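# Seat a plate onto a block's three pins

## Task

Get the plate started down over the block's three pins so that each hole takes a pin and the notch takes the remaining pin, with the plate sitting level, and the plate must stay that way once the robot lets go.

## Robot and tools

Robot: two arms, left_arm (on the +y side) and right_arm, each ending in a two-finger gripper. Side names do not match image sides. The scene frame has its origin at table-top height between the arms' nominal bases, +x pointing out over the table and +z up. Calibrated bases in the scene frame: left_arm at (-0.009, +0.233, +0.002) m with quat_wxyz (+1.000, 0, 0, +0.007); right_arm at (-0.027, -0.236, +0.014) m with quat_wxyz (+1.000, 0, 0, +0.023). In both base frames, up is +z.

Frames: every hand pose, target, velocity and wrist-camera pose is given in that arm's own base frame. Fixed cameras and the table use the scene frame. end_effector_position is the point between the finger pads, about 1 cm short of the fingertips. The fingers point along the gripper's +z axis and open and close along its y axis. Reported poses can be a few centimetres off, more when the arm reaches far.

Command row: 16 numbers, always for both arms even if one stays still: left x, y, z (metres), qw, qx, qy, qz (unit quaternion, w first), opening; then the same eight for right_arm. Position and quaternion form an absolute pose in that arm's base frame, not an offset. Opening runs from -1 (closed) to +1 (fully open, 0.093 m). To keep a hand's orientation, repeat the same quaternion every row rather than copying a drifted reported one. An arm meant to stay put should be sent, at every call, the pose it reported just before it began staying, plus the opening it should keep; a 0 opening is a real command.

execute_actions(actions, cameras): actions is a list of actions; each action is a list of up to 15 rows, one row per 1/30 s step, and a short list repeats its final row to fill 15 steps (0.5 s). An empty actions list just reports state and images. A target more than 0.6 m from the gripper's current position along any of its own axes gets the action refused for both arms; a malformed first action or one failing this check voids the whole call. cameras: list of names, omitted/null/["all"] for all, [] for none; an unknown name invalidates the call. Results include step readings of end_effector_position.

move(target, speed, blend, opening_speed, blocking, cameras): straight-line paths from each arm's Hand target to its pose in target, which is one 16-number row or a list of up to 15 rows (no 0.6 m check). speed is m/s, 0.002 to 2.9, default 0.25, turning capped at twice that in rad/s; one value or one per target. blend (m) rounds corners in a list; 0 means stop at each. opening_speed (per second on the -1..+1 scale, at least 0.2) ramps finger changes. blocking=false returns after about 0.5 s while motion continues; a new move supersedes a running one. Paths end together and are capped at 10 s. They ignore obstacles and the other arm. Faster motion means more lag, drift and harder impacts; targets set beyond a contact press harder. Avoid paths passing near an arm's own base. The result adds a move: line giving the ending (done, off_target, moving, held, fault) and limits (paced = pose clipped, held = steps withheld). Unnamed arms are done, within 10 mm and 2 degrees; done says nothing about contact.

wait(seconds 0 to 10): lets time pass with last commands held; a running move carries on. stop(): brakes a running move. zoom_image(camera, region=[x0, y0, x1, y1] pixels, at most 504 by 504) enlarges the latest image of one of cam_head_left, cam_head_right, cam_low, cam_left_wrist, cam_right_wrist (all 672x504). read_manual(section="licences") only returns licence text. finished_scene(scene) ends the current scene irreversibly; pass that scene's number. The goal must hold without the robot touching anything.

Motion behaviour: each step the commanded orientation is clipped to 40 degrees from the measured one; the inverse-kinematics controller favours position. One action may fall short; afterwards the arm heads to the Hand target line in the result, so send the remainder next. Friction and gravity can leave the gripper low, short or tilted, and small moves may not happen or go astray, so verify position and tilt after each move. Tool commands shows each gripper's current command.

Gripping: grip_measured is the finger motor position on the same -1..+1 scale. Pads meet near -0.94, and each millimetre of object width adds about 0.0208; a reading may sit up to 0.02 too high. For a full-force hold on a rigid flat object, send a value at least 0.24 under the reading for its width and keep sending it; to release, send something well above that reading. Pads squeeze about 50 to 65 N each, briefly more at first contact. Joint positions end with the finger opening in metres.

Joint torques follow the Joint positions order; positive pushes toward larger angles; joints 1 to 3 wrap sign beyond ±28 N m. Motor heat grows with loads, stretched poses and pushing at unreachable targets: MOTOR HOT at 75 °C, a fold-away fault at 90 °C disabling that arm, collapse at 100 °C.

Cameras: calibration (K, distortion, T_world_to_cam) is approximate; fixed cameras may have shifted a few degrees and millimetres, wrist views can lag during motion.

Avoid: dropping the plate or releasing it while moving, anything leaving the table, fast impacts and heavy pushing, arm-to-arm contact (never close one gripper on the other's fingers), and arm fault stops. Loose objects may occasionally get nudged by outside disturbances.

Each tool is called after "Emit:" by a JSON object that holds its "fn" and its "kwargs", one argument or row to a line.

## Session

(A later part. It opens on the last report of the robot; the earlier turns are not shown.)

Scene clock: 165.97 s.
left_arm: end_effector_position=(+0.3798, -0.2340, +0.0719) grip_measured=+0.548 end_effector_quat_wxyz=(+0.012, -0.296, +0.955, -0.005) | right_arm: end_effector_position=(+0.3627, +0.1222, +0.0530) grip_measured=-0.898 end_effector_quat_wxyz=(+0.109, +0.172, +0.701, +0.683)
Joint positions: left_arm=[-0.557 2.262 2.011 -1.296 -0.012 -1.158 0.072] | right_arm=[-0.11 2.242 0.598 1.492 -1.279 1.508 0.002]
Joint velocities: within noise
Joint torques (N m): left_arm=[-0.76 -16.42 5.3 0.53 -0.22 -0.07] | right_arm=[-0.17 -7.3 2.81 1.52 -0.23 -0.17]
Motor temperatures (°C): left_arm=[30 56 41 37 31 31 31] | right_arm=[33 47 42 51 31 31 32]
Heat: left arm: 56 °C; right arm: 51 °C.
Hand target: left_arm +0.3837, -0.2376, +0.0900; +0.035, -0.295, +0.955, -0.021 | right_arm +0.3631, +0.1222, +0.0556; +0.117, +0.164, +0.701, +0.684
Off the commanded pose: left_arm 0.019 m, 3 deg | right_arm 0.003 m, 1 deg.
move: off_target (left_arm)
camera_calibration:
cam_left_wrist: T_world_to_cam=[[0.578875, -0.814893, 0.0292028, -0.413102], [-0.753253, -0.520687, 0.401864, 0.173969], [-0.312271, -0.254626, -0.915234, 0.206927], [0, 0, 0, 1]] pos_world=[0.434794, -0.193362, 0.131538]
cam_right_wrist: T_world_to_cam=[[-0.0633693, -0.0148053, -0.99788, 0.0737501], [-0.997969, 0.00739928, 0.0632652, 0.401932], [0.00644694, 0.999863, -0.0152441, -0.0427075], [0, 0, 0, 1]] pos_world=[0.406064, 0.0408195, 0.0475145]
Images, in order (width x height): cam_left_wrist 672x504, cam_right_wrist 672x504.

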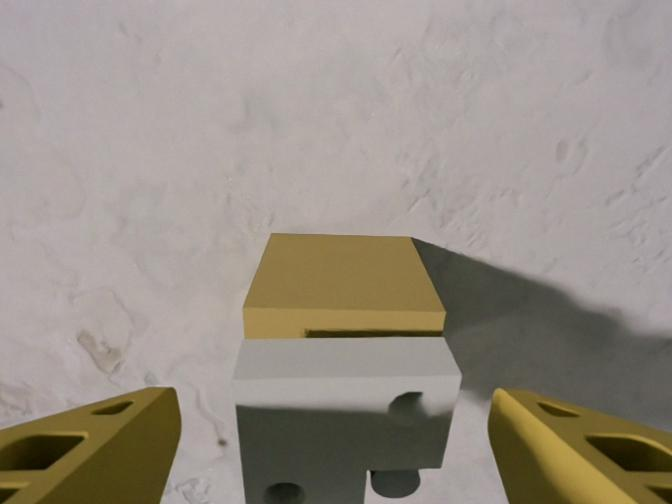

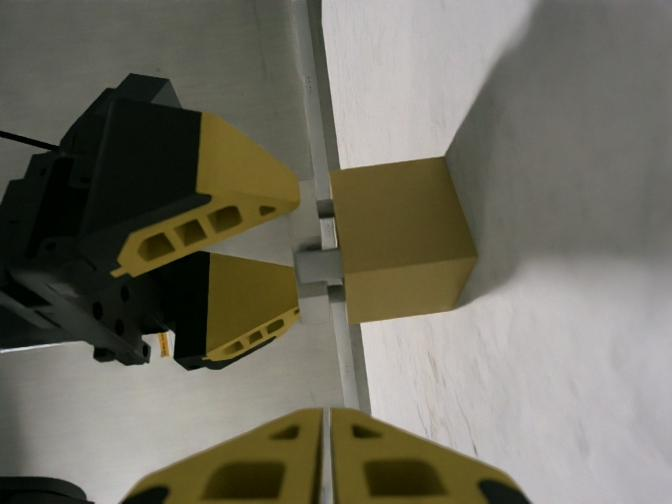

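Emit:
{"fn": "move", "kwargs": {
  "target": [0.3805, -0.2420, 0.0900, 0.0353, -0.2945, 0.9548, -0.0214, 0.55, 0.3631, 0.1222, 0.0556, 0.117, 0.164, 0.701, 0.684, -0.9],
  "speed": 0.06,
  "cameras": ["cam_left_wrist", "cam_right_wrist"]
}}

Emit:
{"fn": "zoom_image", "kwargs": {
  "camera": "cam_right_wrist",
  "region": [220, 150, 380, 330]
}}

Scene clock: 167.07 s.
left_arm: end_effector_position=(+0.3769, -0.2397, +0.0719) grip_measured=+0.548 end_effector_quat_wxyz=(+0.013, -0.292, +0.956, -0.006) | right_arm: end_effector_position=(+0.3627, +0.1222, +0.0530) grip_measured=-0.898 end_effector_quat_wxyz=(+0.109, +0.172, +0.701, +0.683)
Joint positions: left_arm=[-0.571 2.262 2.011 -1.294 -0.013 -1.165 0.072] | right_arm=[-0.11 2.242 0.598 1.492 -1.279 1.508 0.002]
Joint velocities: within noise
Joint torques (N m): left_arm=[-0.53 -16.7 5.03 0.54 -0.23 -0.13] | right_arm=[-0.14 -7.28 2.84 1.5 -0.23 -0.17]
Motor temperatures (°C): left_arm=[30 56 41 37 31 31 31] | right_arm=[33 47 42 51 31 31 32]
Heat: left arm: 56 °C; right arm: 51 °C.
Hand target: left_arm +0.3803, -0.2419, +0.0899; +0.035, -0.295, +0.955, -0.022 | right_arm +0.3631, +0.1222, +0.0556; +0.117, +0.164, +0.701, +0.684
Off the commanded pose: left_arm 0.019 m, 3 deg | right_arm 0.003 m, 1 deg.
move: off_target (left_arm)
camera_calibration:
cam_left_wrist: T_world_to_cam=[[0.572237, -0.819495, 0.0311931, -0.414771], [-0.758356, -0.5143, 0.40049, 0.172304], [-0.312157, -0.25283, -0.91577, 0.204971], [0, 0, 0, 1]] pos_world=[0.431998, -0.199464, 0.131638]
cam_right_wrist: T_world_to_cam=[[-0.0633693, -0.0148053, -0.99788, 0.0737501], [-0.997969, 0.00739928, 0.0632652, 0.401932], [0.00644694, 0.999863, -0.0152441, -0.0427075], [0, 0, 0, 1]] pos_world=[0.406064, 0.0408195, 0.0475145]
Images, in order (width x height): cam_left_wrist 672x504, cam_right_wrist 672x504.

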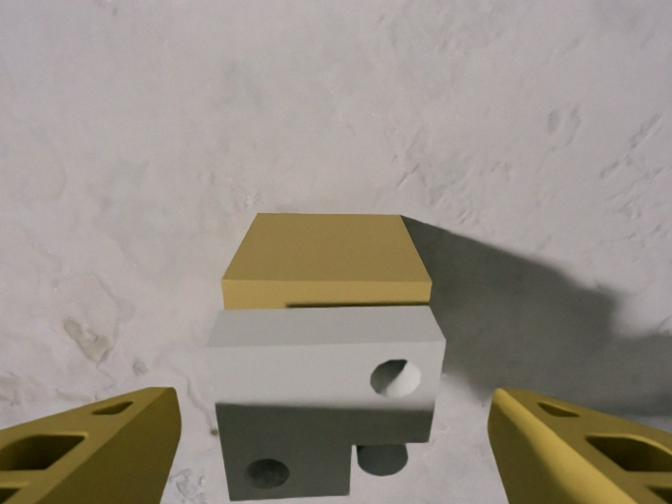

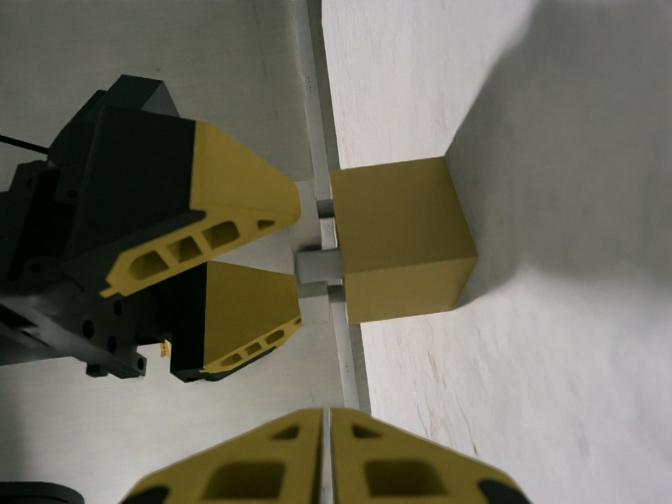

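Scaled by 2.800 from the camera's 672x504 image, which has a finer 960x720 frame.

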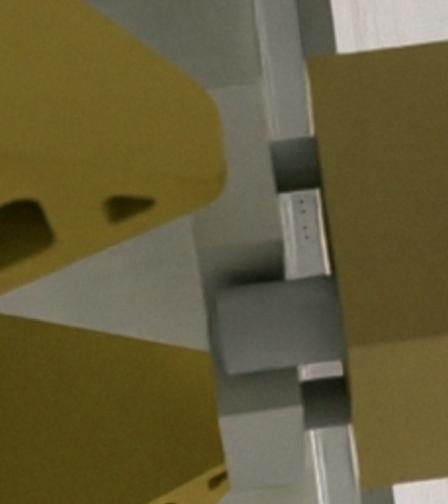

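Emit:
{"fn": "move", "kwargs": {
  "target": [0.3795, -0.2403, 0.0900, 0.0353, -0.2945, 0.9548, -0.0214, -0.30, 0.3631, 0.1222, 0.0556, 0.117, 0.164, 0.701, 0.684, -0.9],
  "speed": 0.06,
  "opening_speed": 0.4,
  "cameras": ["cam_left_wrist", "cam_right_wrist"]
}}

Emit:
{"fn": "zoom_image", "kwargs": {
  "camera": "cam_right_wrist",
  "region": [220, 150, 380, 330]
}}

Scene clock: 169.57 s.
left_arm: end_effector_position=(+0.3782, -0.2401, +0.0762) grip_measured=-0.152 end_effector_quat_wxyz=(+0.018, -0.293, +0.956, -0.010) | right_arm: end_effector_position=(+0.3627, +0.1222, +0.0530) grip_measured=-0.898 end_effector_quat_wxyz=(+0.109, +0.172, +0.701, +0.683)
Joint positions: left_arm=[-0.571 2.252 2.011 -1.29 -0.015 -1.165 0.038] | right_arm=[-0.11 2.242 0.598 1.492 -1.279 1.508 0.002]
Joint velocities: within noise
Joint torques (N m): left_arm=[-0.39 -16.35 4.05 0.58 -0.2 -0.09] | right_arm=[-0.14 -7.27 2.84 1.51 -0.22 -0.18]
Motor temperatures (°C): left_arm=[30 57 41 37 31 31 31] | right_arm=[33 47 41 51 31 31 32]
Heat: left arm: 57 °C; right arm: 51 °C.
Hand target: left_arm +0.3795, -0.2402, +0.0899; +0.035, -0.295, +0.955, -0.021 | right_arm +0.3631, +0.1222, +0.0556; +0.117, +0.164, +0.701, +0.684
Off the commanded pose: left_arm 0.014 m, 2 deg | right_arm 0.003 m, 1 deg.
move: off_target (left_arm)
camera_calibration:
cam_left_wrist: T_world_to_cam=[[0.572175, -0.819025, 0.0425991, -0.416639], [-0.763026, -0.512573, 0.393777, 0.17408], [-0.300678, -0.257813, -0.918218, 0.203808], [0, 0, 0, 1]] pos_world=[0.432498, -0.199464, 0.13634]
cam_right_wrist: T_world_to_cam=[[-0.0633693, -0.0148053, -0.99788, 0.0737501], [-0.997969, 0.00739928, 0.0632652, 0.401932], [0.00644694, 0.999863, -0.0152441, -0.0427075], [0, 0, 0, 1]] pos_world=[0.406064, 0.0408195, 0.0475145]
Images, in order (width x height): cam_left_wrist 672x504, cam_right_wrist 672x504.

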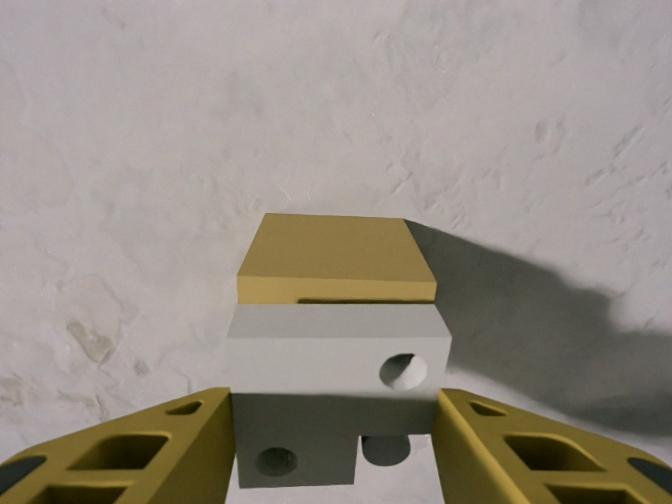

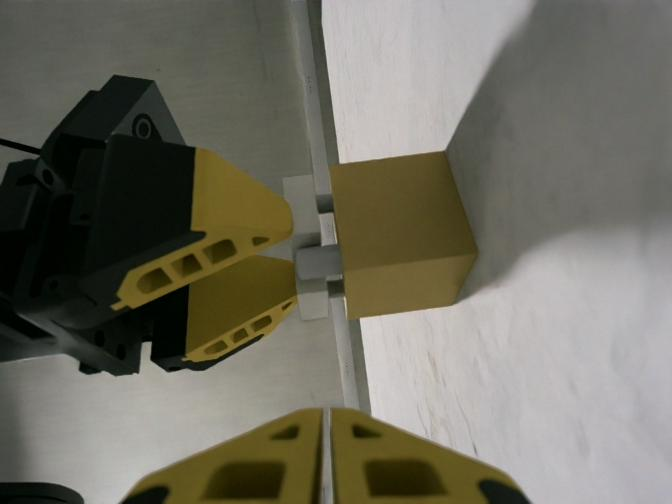

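Scaled by 2.800 from the camera's 672x504 image, which has a finer 960x720 frame.

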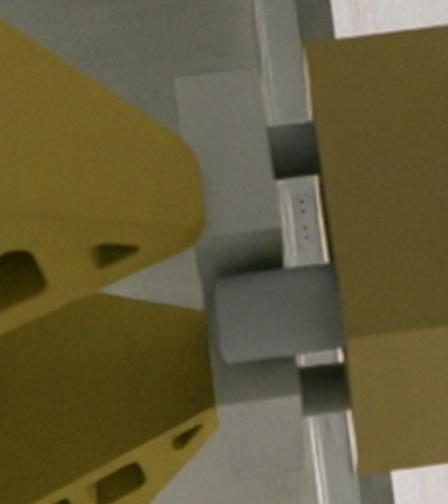

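Emit:
{"fn": "zoom_image", "kwargs": {
  "camera": "cam_right_wrist",
  "region": [300, 160, 360, 205]
}}

Emit:
{"fn": "zoom_image", "kwargs": {
  "camera": "cam_right_wrist",
  "region": [300, 205, 360, 250]
}}

Emit:
{"fn": "zoom_image", "kwargs": {
  "camera": "cam_right_wrist",
  "region": [290, 260, 370, 320]
}}

Scaled by 8.400 from the camera's 672x504 image, which has a finer 960x720 frame.

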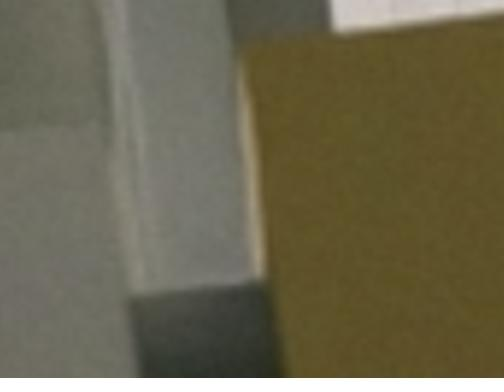

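Scaled by 8.400 from the camera's 672x504 image, which has a finer 960x720 frame.

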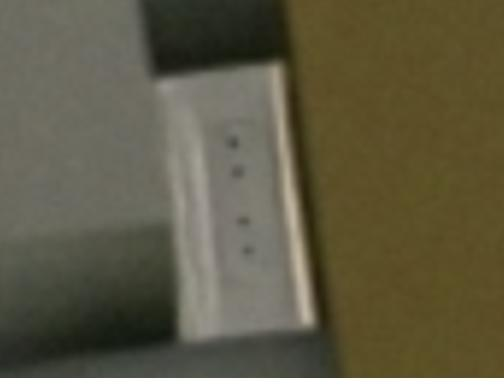

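Scaled by 6.300 from the camera's 672x504 image, which has a finer 960x720 frame.

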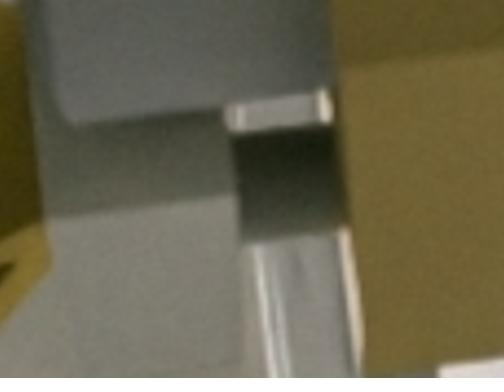

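Emit:
{"fn": "move", "kwargs": {
  "target": [
    [0.3795, -0.2403, 0.0800, 0.0189, -0.2945, 0.9540, -0.0524, -0.30, 0.3631, 0.1222, 0.0556, 0.117, 0.164, 0.701, 0.684, -0.9],
    [0.3795, -0.2403, 0.0770, 0.0423, -0.2945, 0.9547, -0.0081, -0.30, 0.3631, 0.1222, 0.0556, 0.117, 0.164, 0.701, 0.684, -0.9],
    [0.3795, -0.2403, 0.0740, 0.0189, -0.2945, 0.9540, -0.0524, -0.30, 0.3631, 0.1222, 0.0556, 0.117, 0.164, 0.701, 0.684, -0.9],
    [0.3795, -0.2403, 0.0720, 0.0283, -0.2945, 0.9545, -0.0346, -0.30, 0.3631, 0.1222, 0.0556, 0.117, 0.164, 0.701, 0.684, -0.9]
  ],
  "speed": 0.08,
  "cameras": ["cam_left_wrist", "cam_right_wrist"]
}}

Emit:
{"fn": "zoom_image", "kwargs": {
  "camera": "cam_right_wrist",
  "region": [220, 150, 380, 330]
}}

Scene clock: 173.83 s.
left_arm: end_effector_position=(+0.3777, -0.2385, +0.0756) grip_measured=-0.167 end_effector_quat_wxyz=(+0.019, -0.297, +0.954, -0.037) | right_arm: end_effector_position=(+0.3627, +0.1222, +0.0530) grip_measured=-0.898 end_effector_quat_wxyz=(+0.109, +0.172, +0.701, +0.683)
Joint positions: left_arm=[-0.556 2.198 1.917 -1.208 0.02 -1.161 0.037] | right_arm=[-0.11 2.242 0.598 1.492 -1.279 1.508 0.002]
Joint velocities: within noise
Joint torques (N m): left_arm=[-0.77 -12.04 4.41 0.75 -0.26 -0.05] | right_arm=[-0.12 -7.28 2.81 1.52 -0.22 -0.17]
Motor temperatures (°C): left_arm=[30 58 41 37 31 31 32] | right_arm=[33 47 41 51 31 31 32]
Heat: left arm: 58 °C; right arm: 51 °C.
Hand target: left_arm +0.3794, -0.2403, +0.0720; +0.028, -0.295, +0.955, -0.034 | right_arm +0.3631, +0.1222, +0.0556; +0.117, +0.164, +0.701, +0.684
Off the commanded pose: left_arm 0.004 m, 1 deg | right_arm 0.003 m, 1 deg.
move: done
camera_calibration:
cam_left_wrist: T_world_to_cam=[[0.578595, -0.810064, 0.0950009, -0.419368], [-0.765472, -0.499117, 0.406121, 0.177966], [-0.281567, -0.3077, -0.908868, 0.183699], [0, 0, 0, 1]] pos_world=[0.430596, -0.194365, 0.134523]
cam_right_wrist: T_world_to_cam=[[-0.0633693, -0.0148053, -0.99788, 0.0737501], [-0.997969, 0.00739928, 0.0632652, 0.401932], [0.00644694, 0.999863, -0.0152441, -0.0427075], [0, 0, 0, 1]] pos_world=[0.406064, 0.0408195, 0.0475145]
Images, in order (width x height): cam_left_wrist 672x504, cam_right_wrist 672x504.

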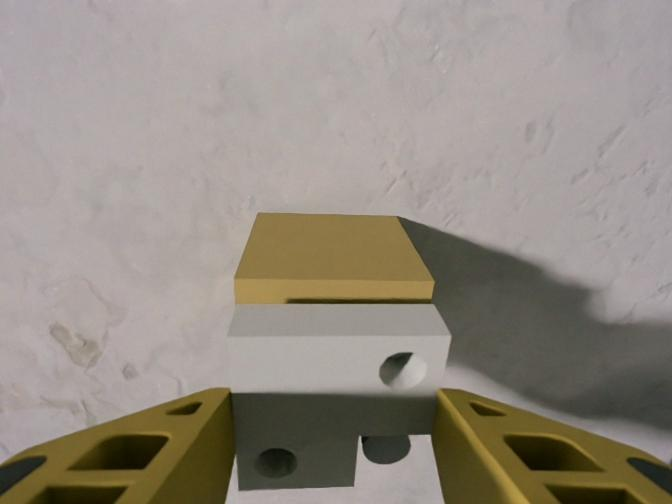

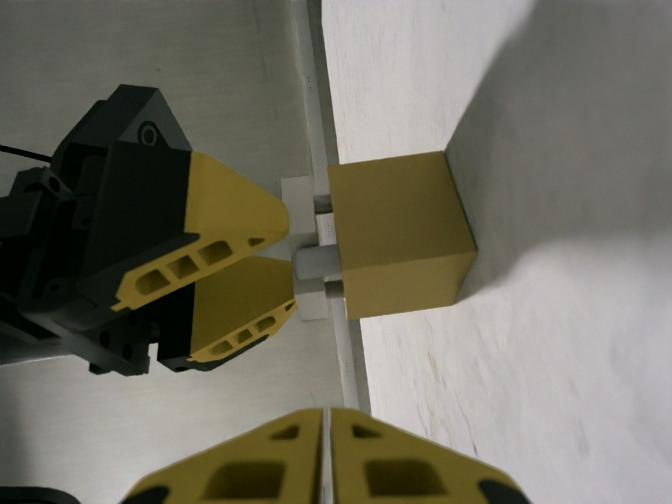

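Scaled by 2.800 from the camera's 672x504 image, which has a finer 960x720 frame.

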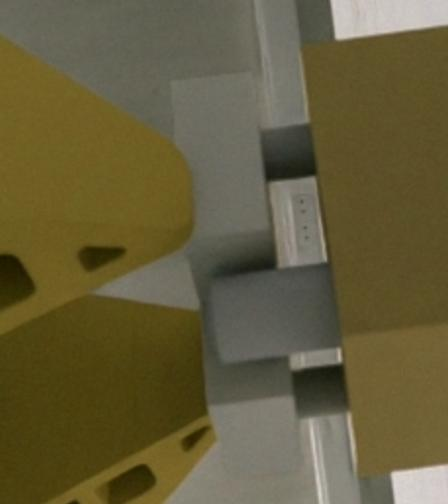

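Emit:
{"fn": "move", "kwargs": {
  "target": [
    [0.3795, -0.2403, 0.0620, 0.0283, -0.2945, 0.9545, -0.0346, -0.30, 0.3631, 0.1222, 0.0556, 0.117, 0.164, 0.701, 0.684, -0.9]
  ],
  "speed": 0.05,
  "cameras": ["cam_left_wrist", "cam_right_wrist"]
}}

Emit:
{"fn": "zoom_image", "kwargs": {
  "camera": "cam_right_wrist",
  "region": [220, 150, 380, 330]
}}

Scene clock: 174.80 s.
left_arm: end_effector_position=(+0.3781, -0.2388, +0.0748) grip_measured=-0.167 end_effector_quat_wxyz=(+0.022, -0.297, +0.954, -0.040) | right_arm: end_effector_position=(+0.3627, +0.1222, +0.0530) grip_measured=-0.898 end_effector_quat_wxyz=(+0.109, +0.172, +0.701, +0.683)
Joint positions: left_arm=[-0.556 2.192 1.904 -1.194 0.02 -1.161 0.037] | right_arm=[-0.11 2.242 0.598 1.492 -1.279 1.508 0.002]
Joint velocities: within noise
Joint torques (N m): left_arm=[-0.8 -11.29 2.8 0.99 -0.24 -0.02] | right_arm=[-0.14 -7.28 2.82 1.51 -0.23 -0.18]
Motor temperatures (°C): left_arm=[30 58 41 37 31 31 32] | right_arm=[33 47 41 51 31 31 32]
Heat: left arm: 58 °C; right arm: 51 °C.
Hand target: left_arm +0.3791, -0.2401, +0.0622; +0.028, -0.295, +0.955, -0.034 | right_arm +0.3631, +0.1222, +0.0556; +0.117, +0.164, +0.701, +0.684
Off the commanded pose: left_arm 0.013 m, 1 deg | right_arm 0.003 m, 1 deg.
move: off_target (left_arm)
camera_calibration:
cam_left_wrist: T_world_to_cam=[[0.57799, -0.809688, 0.101656, -0.419869], [-0.767963, -0.49757, 0.403308, 0.179959], [-0.275973, -0.311176, -0.9094, 0.18014], [0, 0, 0, 1]] pos_world=[0.430596, -0.194365, 0.133923]
cam_right_wrist: T_world_to_cam=[[-0.0633693, -0.0148053, -0.99788, 0.0737501], [-0.997969, 0.00739928, 0.0632652, 0.401932], [0.00644694, 0.999863, -0.0152441, -0.0427075], [0, 0, 0, 1]] pos_world=[0.406064, 0.0408195, 0.0475145]
Images, in order (width x height): cam_left_wrist 672x504, cam_right_wrist 672x504.

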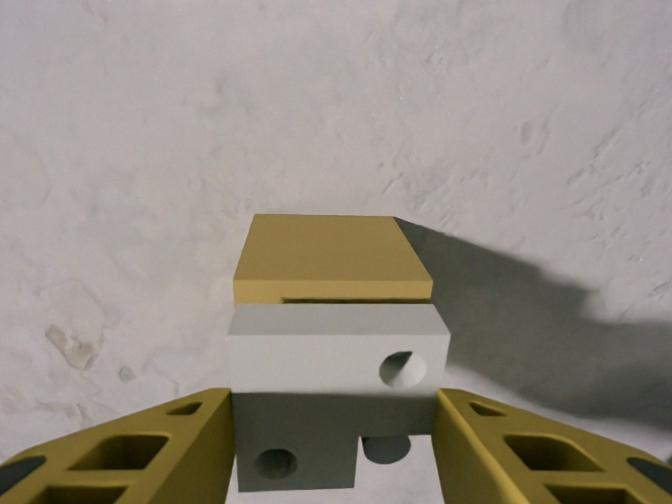

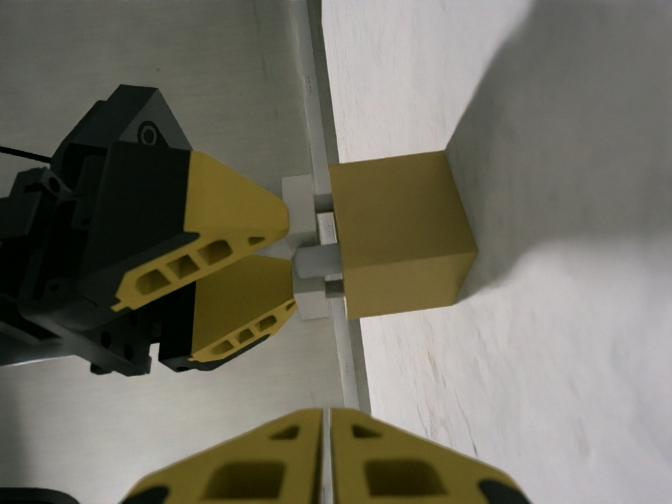

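Scaled by 2.800 from the camera's 672x504 image, which has a finer 960x720 frame.

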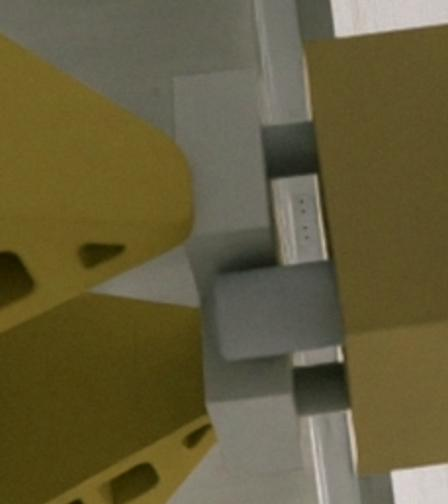

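Emit:
{"fn": "move", "kwargs": {
  "target": [
    [0.3795, -0.2403, 0.0520, 0.0283, -0.2945, 0.9545, -0.0346, -0.30, 0.3631, 0.1222, 0.0556, 0.117, 0.164, 0.701, 0.684, -0.9],
    [0.3795, -0.2403, 0.0500, 0.0400, -0.2945, 0.9547, -0.0120, -0.30, 0.3631, 0.1222, 0.0556, 0.117, 0.164, 0.701, 0.684, -0.9],
    [0.3795, -0.2403, 0.0500, 0.0189, -0.2945, 0.9540, -0.0524, -0.30, 0.3631, 0.1222, 0.0556, 0.117, 0.164, 0.701, 0.684, -0.9],
    [0.3795, -0.2403, 0.0500, 0.0283, -0.2945, 0.9545, -0.0346, -0.30, 0.3631, 0.1222, 0.0556, 0.117, 0.164, 0.701, 0.684, -0.9]
  ],
  "speed": 0.06,
  "cameras": ["cam_left_wrist", "cam_right_wrist"]
}}

Emit:
{"fn": "zoom_image", "kwargs": {
  "camera": "cam_right_wrist",
  "region": [220, 150, 380, 330]
}}

Scene clock: 177.07 s.
left_arm: end_effector_position=(+0.3779, -0.2386, +0.0746) grip_measured=-0.168 end_effector_quat_wxyz=(+0.031, -0.297, +0.953, -0.052) | right_arm: end_effector_position=(+0.3627, +0.1222, +0.0530) grip_measured=-0.898 end_effector_quat_wxyz=(+0.109, +0.172, +0.701, +0.683)
Joint positions: left_arm=[-0.555 2.158 1.847 -1.139 0.022 -1.16 0.037] | right_arm=[-0.11 2.242 0.598 1.492 -1.279 1.508 0.002]
Joint velocities: within noise
Joint torques (N m): left_arm=[-0.88 -7.77 3.84 0.96 -0.3 -0.03] | right_arm=[-0.13 -7.25 2.84 1.52 -0.23 -0.18]
Motor temperatures (°C): left_arm=[30 58 40 37 31 31 32] | right_arm=[33 47 41 51 31 31 32]
Heat: left arm: 58 °C; right arm: 51 °C.
Hand target: left_arm +0.3784, -0.2396, +0.0507; +0.028, -0.294, +0.955, -0.034 | right_arm +0.3631, +0.1222, +0.0556; +0.117, +0.164, +0.701, +0.684
Off the commanded pose: left_arm 0.025 m, 2 deg | right_arm 0.003 m, 1 deg.
move: off_target (left_arm)
camera_calibration:
cam_left_wrist: T_world_to_cam=[[0.575226, -0.807495, 0.13064, -0.420136], [-0.777679, -0.490337, 0.393427, 0.18611], [-0.253632, -0.327906, -0.910026, 0.167529], [0, 0, 0, 1]] pos_world=[0.428898, -0.193067, 0.134122]
cam_right_wrist: T_world_to_cam=[[-0.0633693, -0.0148053, -0.99788, 0.0737501], [-0.997969, 0.00739928, 0.0632652, 0.401932], [0.00644694, 0.999863, -0.0152441, -0.0427075], [0, 0, 0, 1]] pos_world=[0.406064, 0.0408195, 0.0475145]
Images, in order (width x height): cam_left_wrist 672x504, cam_right_wrist 672x504.

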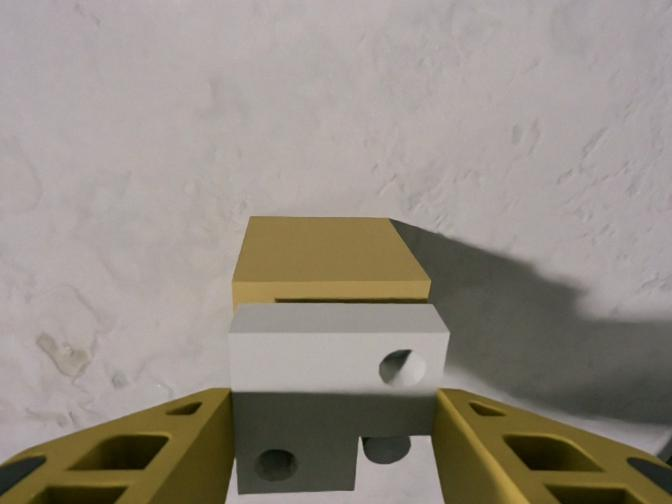

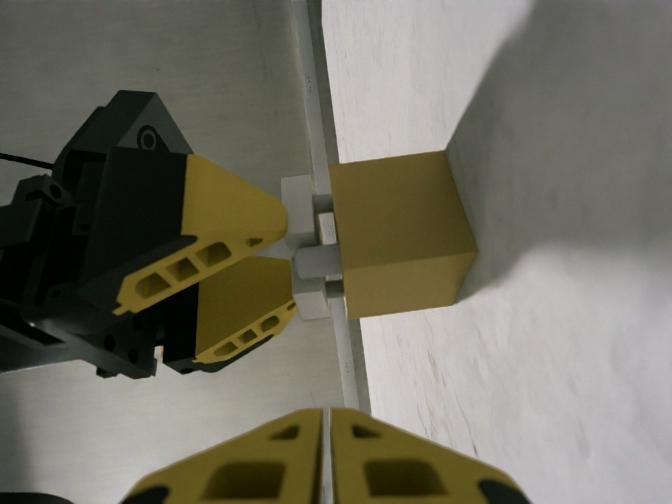

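Scaled by 2.800 from the camera's 672x504 image, which has a finer 960x720 frame.

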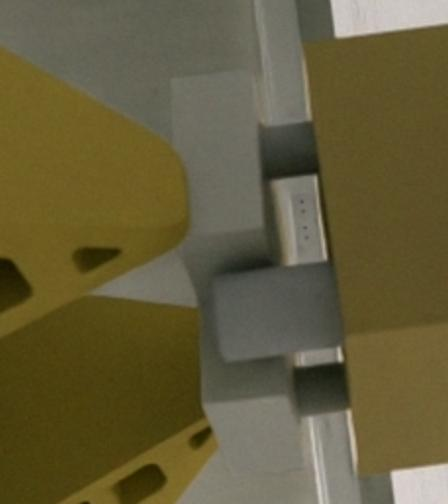

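Emit:
{"fn": "move", "kwargs": {
  "target": [
    [0.3795, -0.2403, 0.0520, 0.0353, -0.2945, 0.9548, -0.0214, -0.30, 0.3631, 0.1222, 0.0556, 0.117, 0.164, 0.701, 0.684, -0.9],
    [0.3795, -0.2403, 0.0520, 0.0430, -0.2945, 0.9547, -0.0050, -0.30, 0.3631, 0.1222, 0.0556, 0.117, 0.164, 0.701, 0.684, -0.9]
  ],
  "speed": 0.06,
  "cameras": ["cam_left_wrist", "cam_right_wrist"]
}}

Emit:
{"fn": "zoom_image", "kwargs": {
  "camera": "cam_right_wrist",
  "region": [220, 150, 380, 330]
}}

Scene clock: 178.30 s.
left_arm: end_effector_position=(+0.3776, -0.2397, +0.0749) grip_measured=-0.168 end_effector_quat_wxyz=(+0.046, -0.294, +0.954, -0.027) | right_arm: end_effector_position=(+0.3627, +0.1222, +0.0530) grip_measured=-0.898 end_effector_quat_wxyz=(+0.109, +0.172, +0.701, +0.683)
Joint positions: left_arm=[-0.579 2.179 1.883 -1.173 -0.036 -1.175 0.037] | right_arm=[-0.11 2.242 0.598 1.492 -1.279 1.508 0.002]
Joint velocities: within noise
Joint torques (N m): left_arm=[-0.81 -7.34 5 0.77 -0.38 -0.12] | right_arm=[-0.16 -7.28 2.81 1.51 -0.22 -0.17]
Motor temperatures (°C): left_arm=[30 58 40 37 31 31 32] | right_arm=[33 47 41 51 31 31 32]
Heat: left arm: 58 °C; right arm: 51 °C.
Hand target: left_arm +0.3785, -0.2398, +0.0525; +0.043, -0.294, +0.955, -0.005 | right_arm +0.3631, +0.1222, +0.0556; +0.117, +0.164, +0.701, +0.684
Off the commanded pose: left_arm 0.023 m, 3 deg | right_arm 0.003 m, 1 deg.
move: off_target (left_arm)
camera_calibration:
cam_left_wrist: T_world_to_cam=[[0.570334, -0.816174, 0.0926216, -0.418369], [-0.78526, -0.508669, 0.353019, 0.186721], [-0.241012, -0.274071, -0.93102, 0.177029], [0, 0, 0, 1]] pos_world=[0.427901, -0.197964, 0.137652]
cam_right_wrist: T_world_to_cam=[[-0.0633693, -0.0148053, -0.99788, 0.0737501], [-0.997969, 0.00739928, 0.0632652, 0.401932], [0.00644694, 0.999863, -0.0152441, -0.0427075], [0, 0, 0, 1]] pos_world=[0.406064, 0.0408195, 0.0475145]
Images, in order (width x height): cam_left_wrist 672x504, cam_right_wrist 672x504.

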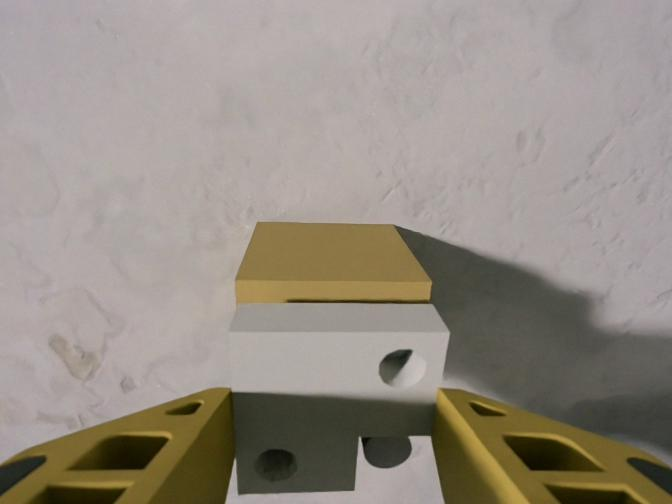

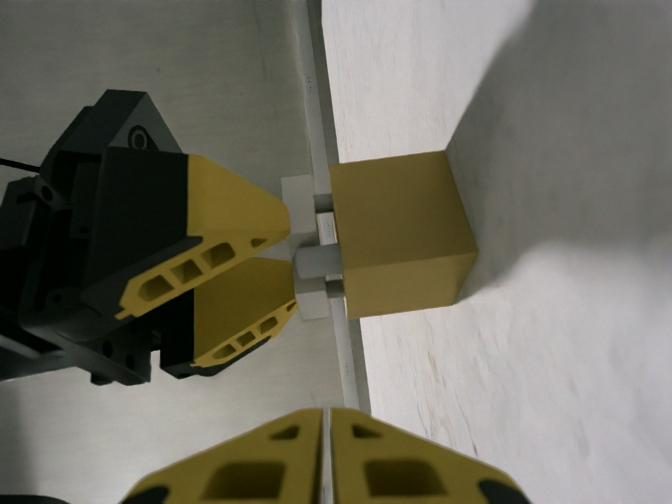

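Scaled by 2.800 from the camera's 672x504 image, which has a finer 960x720 frame.

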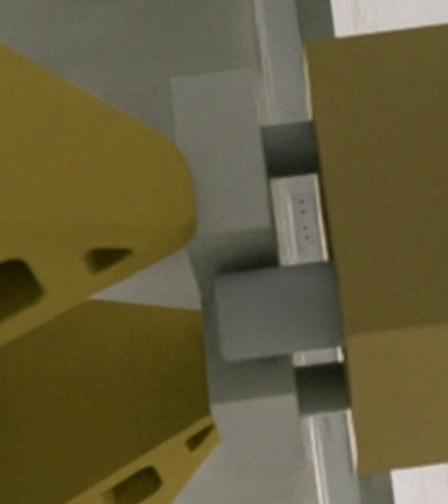

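Emit:
{"fn": "move", "kwargs": {
  "target": [0.3795, -0.2403, 0.0780, 0.0257, -0.2945, 0.9545, -0.0370, -0.30, 0.3631, 0.1222, 0.0556, 0.117, 0.164, 0.701, 0.684, -0.9],
  "speed": 0.06,
  "cameras": ["cam_left_wrist", "cam_right_wrist"]
}}

Emit:
{"fn": "zoom_image", "kwargs": {
  "camera": "cam_right_wrist",
  "region": [220, 150, 380, 330]
}}

Emit:
{"fn": "zoom_image", "kwargs": {
  "camera": "cam_right_wrist",
  "region": [300, 160, 360, 205]
}}

Emit:
{"fn": "zoom_image", "kwargs": {
  "camera": "cam_right_wrist",
  "region": [300, 205, 360, 250]
}}

Emit:
{"fn": "zoom_image", "kwargs": {
  "camera": "cam_right_wrist",
  "region": [290, 260, 370, 320]
}}

Scene clock: 179.57 s.
left_arm: end_effector_position=(+0.3774, -0.2396, +0.0763) grip_measured=-0.168 end_effector_quat_wxyz=(+0.031, -0.297, +0.954, -0.035) | right_arm: end_effector_position=(+0.3627, +0.1222, +0.0530) grip_measured=-0.898 end_effector_quat_wxyz=(+0.109, +0.172, +0.701, +0.683)
Joint positions: left_arm=[-0.566 2.187 1.902 -1.193 -0.001 -1.169 0.037] | right_arm=[-0.11 2.242 0.598 1.492 -1.279 1.508 0.002]
Joint velocities: within noise
Joint torques (N m): left_arm=[0.32 -11.32 6.98 0.41 0.03 0.07] | right_arm=[-0.14 -7.28 2.84 1.51 -0.23 -0.17]
Motor temperatures (°C): left_arm=[30 58 40 37 31 31 32] | right_arm=[33 47 41 51 31 31 32]
Heat: left arm: 58 °C; right arm: 51 °C.
Hand target: left_arm +0.3795, -0.2404, +0.0780; +0.026, -0.294, +0.955, -0.037 | right_arm +0.3631, +0.1222, +0.0556; +0.117, +0.164, +0.701, +0.684
Off the commanded pose: left_arm 0.003 m, 1 deg | right_arm 0.003 m, 1 deg.
move: done
camera_calibration:
cam_left_wrist: T_world_to_cam=[[0.576245, -0.811442, 0.0974841, -0.419699], [-0.773663, -0.503156, 0.385071, 0.180635], [-0.263413, -0.297315, -0.917724, 0.180312], [0, 0, 0, 1]] pos_world=[0.429097, -0.196064, 0.136834]
cam_right_wrist: T_world_to_cam=[[-0.0633693, -0.0148053, -0.99788, 0.0737501], [-0.997969, 0.00739928, 0.0632652, 0.401932], [0.00644694, 0.999863, -0.0152441, -0.0427075], [0, 0, 0, 1]] pos_world=[0.406064, 0.0408195, 0.0475145]
Images, in order (width x height): cam_left_wrist 672x504, cam_right_wrist 672x504.

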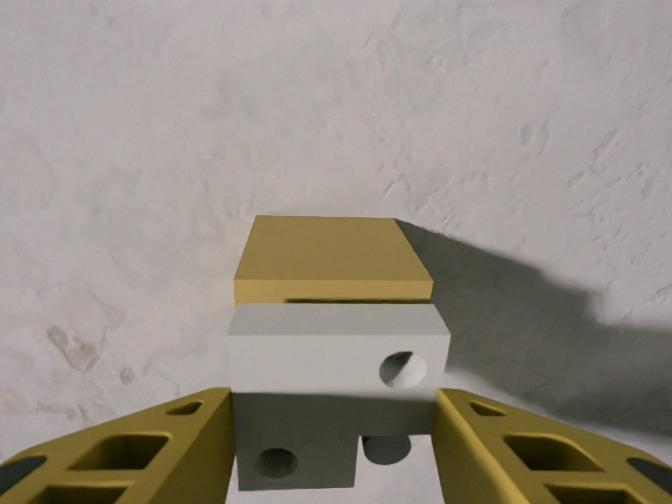

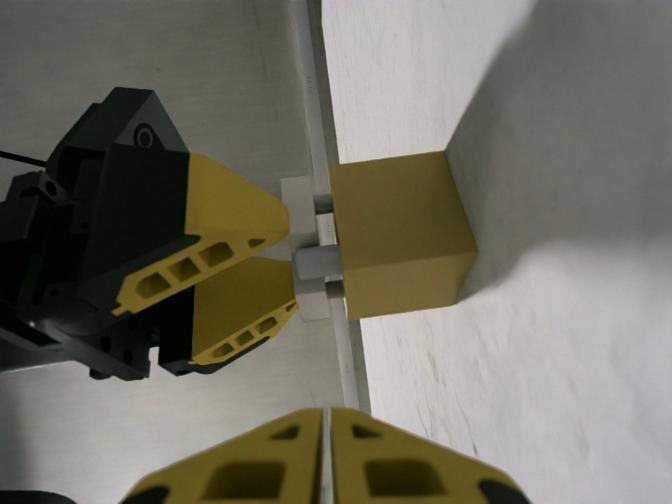

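Scaled by 2.800 from the camera's 672x504 image, which has a finer 960x720 frame.

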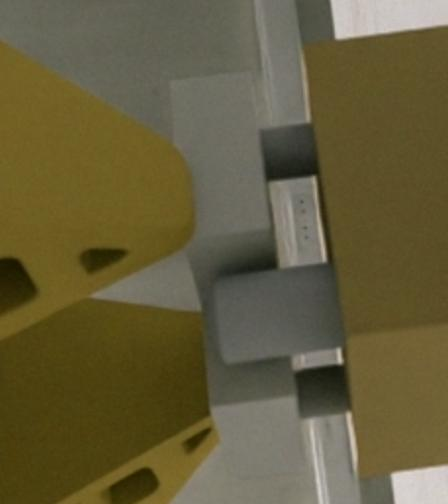

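Scaled by 8.400 from the camera's 672x504 image, which has a finer 960x720 frame.

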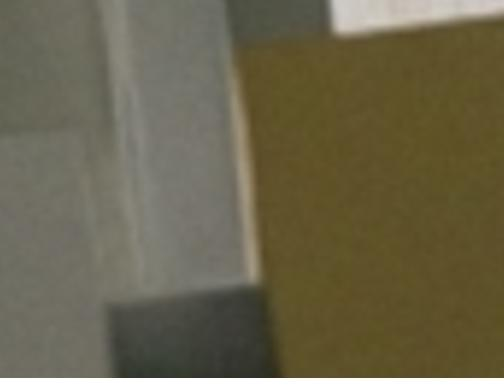

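Scaled by 8.400 from the camera's 672x504 image, which has a finer 960x720 frame.

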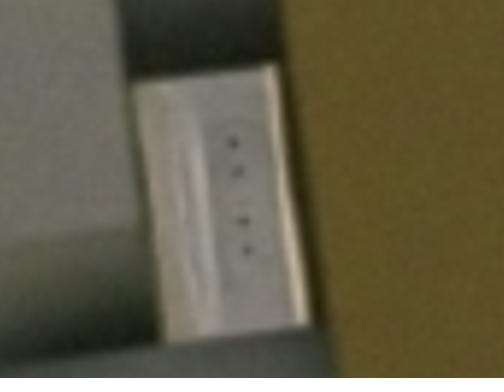

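Scaled by 6.300 from the camera's 672x504 image, which has a finer 960x720 frame.

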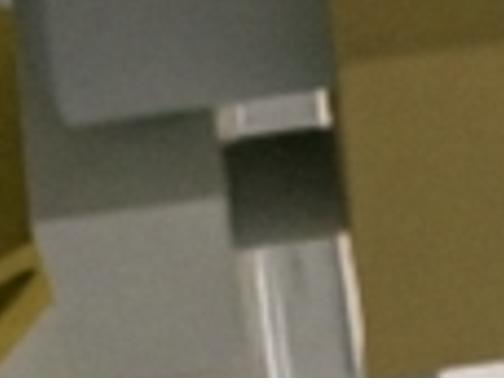

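Emit:
{"fn": "move", "kwargs": {
  "target": [0.3795, -0.2403, 0.0750, 0.0166, -0.2940, 0.9540, -0.0548, -0.30, 0.3631, 0.1222, 0.0556, 0.117, 0.164, 0.701, 0.684, -0.9],
  "speed": 0.06,
  "cameras": ["cam_left_wrist", "cam_right_wrist"]
}}

Emit:
{"fn": "zoom_image", "kwargs": {
  "camera": "cam_right_wrist",
  "region": [300, 160, 360, 205]
}}

Emit:
{"fn": "zoom_image", "kwargs": {
  "camera": "cam_right_wrist",
  "region": [300, 205, 360, 250]
}}

Emit:
{"fn": "zoom_image", "kwargs": {
  "camera": "cam_right_wrist",
  "region": [290, 260, 370, 320]
}}

Scene clock: 181.07 s.
left_arm: end_effector_position=(+0.3775, -0.2394, +0.0764) grip_measured=-0.168 end_effector_quat_wxyz=(+0.018, -0.296, +0.954, -0.046) | right_arm: end_effector_position=(+0.3627, +0.1222, +0.0530) grip_measured=-0.898 end_effector_quat_wxyz=(+0.109, +0.172, +0.701, +0.683)
Joint positions: left_arm=[-0.553 2.187 1.902 -1.193 0.032 -1.157 0.037] | right_arm=[-0.11 2.242 0.598 1.492 -1.279 1.508 0.002]
Joint velocities: within noise
Joint torques (N m): left_arm=[0.4 -12.55 4.23 0.79 0.11 0.11] | right_arm=[-0.17 -7.24 2.85 1.51 -0.22 -0.17]
Motor temperatures (°C): left_arm=[30 58 40 37 31 31 32] | right_arm=[33 47 41 51 31 31 32]
Heat: left arm: 58 °C; right arm: 51 °C.
Hand target: left_arm +0.3795, -0.2403, +0.0751; +0.017, -0.294, +0.954, -0.055 | right_arm +0.3631, +0.1222, +0.0556; +0.117, +0.164, +0.701, +0.684
Off the commanded pose: left_arm 0.003 m, 1 deg | right_arm 0.003 m, 1 deg.
move: done
camera_calibration:
cam_left_wrist: T_world_to_cam=[[0.576197, -0.809908, 0.109757, -0.420141], [-0.767829, -0.490393, 0.412255, 0.179541], [-0.280064, -0.321815, -0.904433, 0.179802], [0, 0, 0, 1]] pos_world=[0.430297, -0.194367, 0.134716]
cam_right_wrist: T_world_to_cam=[[-0.0633693, -0.0148053, -0.99788, 0.0737501], [-0.997969, 0.00739928, 0.0632652, 0.401932], [0.00644694, 0.999863, -0.0152441, -0.0427075], [0, 0, 0, 1]] pos_world=[0.406064, 0.0408195, 0.0475145]
Images, in order (width x height): cam_left_wrist 672x504, cam_right_wrist 672x504.

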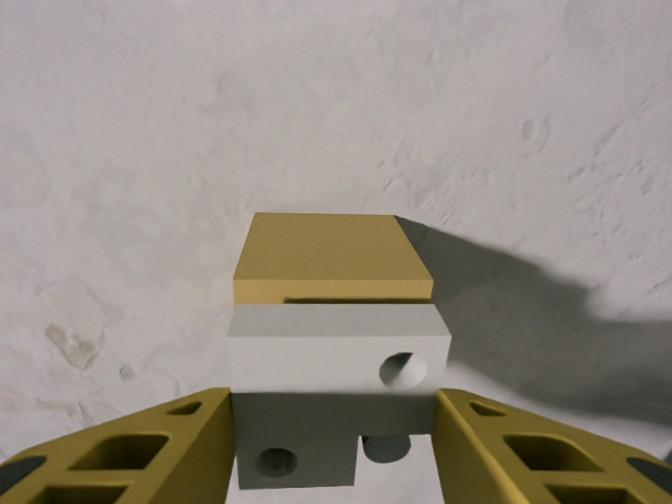

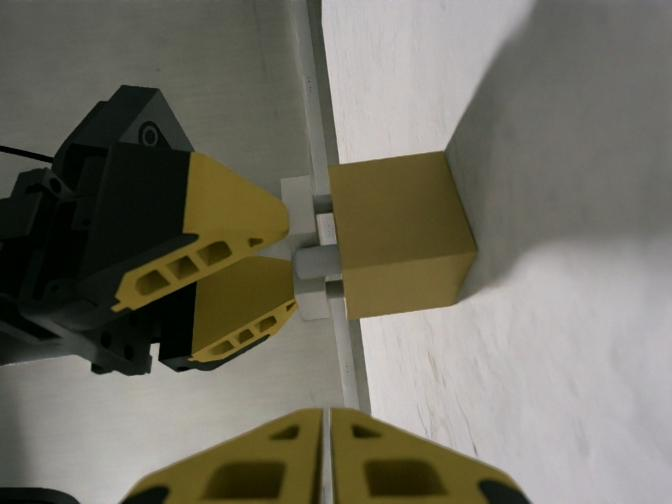

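Scaled by 8.400 from the camera's 672x504 image, which has a finer 960x720 frame.

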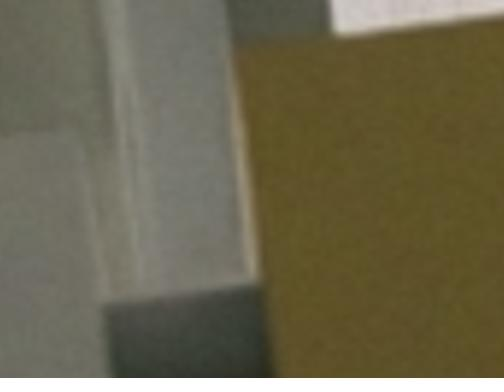

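Scaled by 8.400 from the camera's 672x504 image, which has a finer 960x720 frame.

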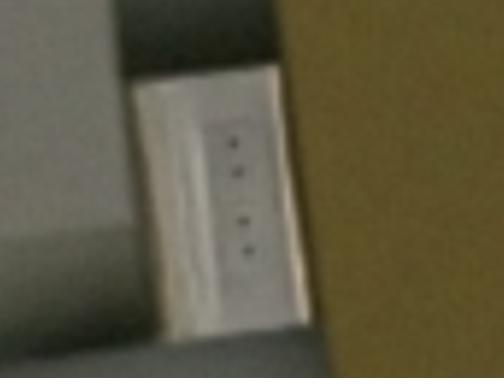

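Scaled by 6.300 from the camera's 672x504 image, which has a finer 960x720 frame.

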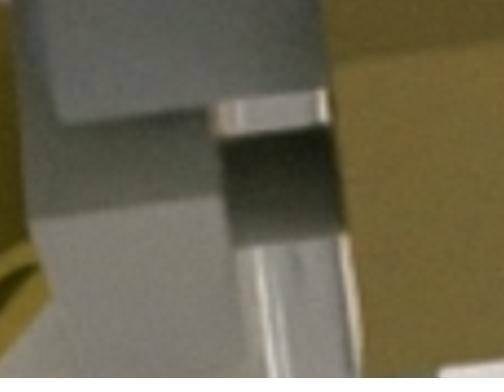

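Emit:
{"fn": "execute_actions", "kwargs": {
  "actions": [],
  "cameras": ["cam_left_wrist","cam_right_wrist"]
}}

Scene clock: 181.53 s.
left_arm: end_effector_position=(+0.3775, -0.2394, +0.0764) grip_measured=-0.168 end_effector_quat_wxyz=(+0.018, -0.296, +0.954, -0.046) | right_arm: end_effector_position=(+0.3627, +0.1222, +0.0530) grip_measured=-0.898 end_effector_quat_wxyz=(+0.109, +0.172, +0.701, +0.683)
Joint positions: left_arm=[-0.553 2.187 1.902 -1.193 0.032 -1.156 0.037] | right_arm=[-0.11 2.242 0.598 1.492 -1.279 1.508 0.002]
Joint velocities: within noise
Joint torques (N m): left_arm=[0.4 -12.55 4.29 0.75 0.11 0.1] | right_arm=[-0.14 -7.27 2.84 1.52 -0.22 -0.17]
Motor temperatures (°C): left_arm=[30 58 40 37 31 31 32] | right_arm=[33 47 41 51 31 31 32]
Heat: left arm: 58 °C; right arm: 51 °C.
Hand target: left_arm +0.3795, -0.2403, +0.0751; +0.017, -0.294, +0.954, -0.055 | right_arm +0.3631, +0.1222, +0.0556; +0.117, +0.164, +0.701, +0.684
Tool commands: left_gripper/opening=-0.3 right_gripper/opening=-0.9
Off the commanded pose: left_arm 0.003 m, 1 deg | right_arm 0.003 m, 1 deg.
camera_calibration:
cam_left_wrist: T_world_to_cam=[[0.575853, -0.810159, 0.109708, -0.420036], [-0.768046, -0.490101, 0.412197, 0.179699], [-0.280177, -0.321626, -0.904465, 0.179892], [0, 0, 0, 1]] pos_world=[0.430297, -0.194367, 0.134716]
cam_right_wrist: T_world_to_cam=[[-0.0633693, -0.0148053, -0.99788, 0.0737501], [-0.997969, 0.00739928, 0.0632652, 0.401932], [0.00644694, 0.999863, -0.0152441, -0.0427075], [0, 0, 0, 1]] pos_world=[0.406064, 0.0408195, 0.0475145]
Images, in order (width x height): cam_left_wrist 672x504, cam_right_wrist 672x504.

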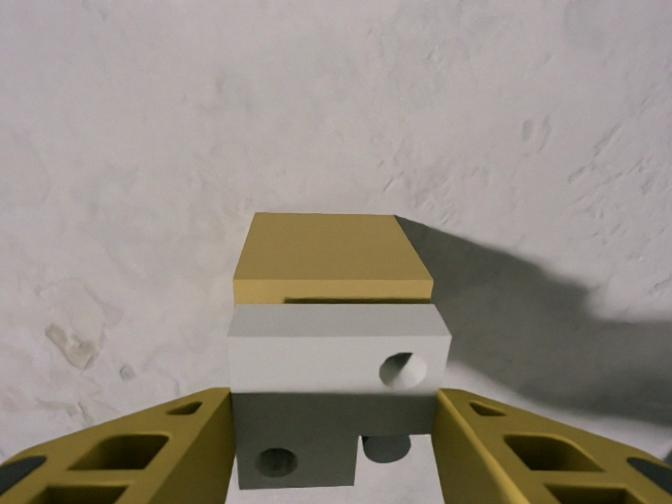

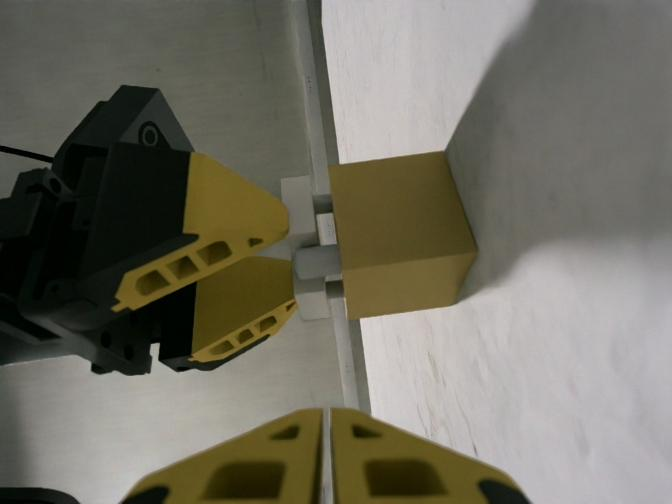

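Emit:
{"fn": "zoom_image", "kwargs": {
  "camera": "cam_right_wrist",
  "region": [260, 160, 370, 340]
}}

Emit:
{"fn": "zoom_image", "kwargs": {
  "camera": "cam_left_wrist",
  "region": [200, 190, 480, 504]
}}

Scaled by 2.800 from the camera's 672x504 image, which has a finer 960x720 frame.

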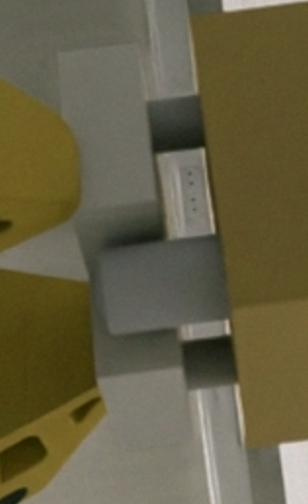

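Scaled by 1.605 from the camera's 672x504 image, which has a finer 960x720 frame.

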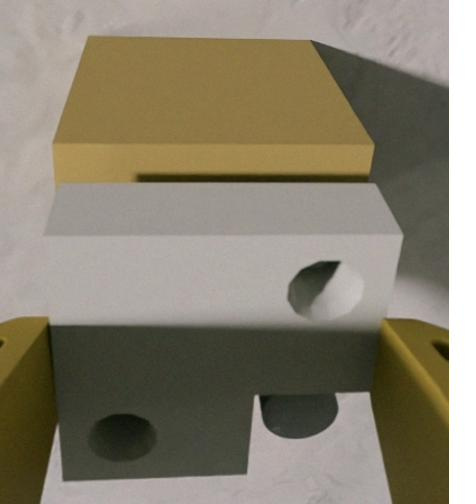

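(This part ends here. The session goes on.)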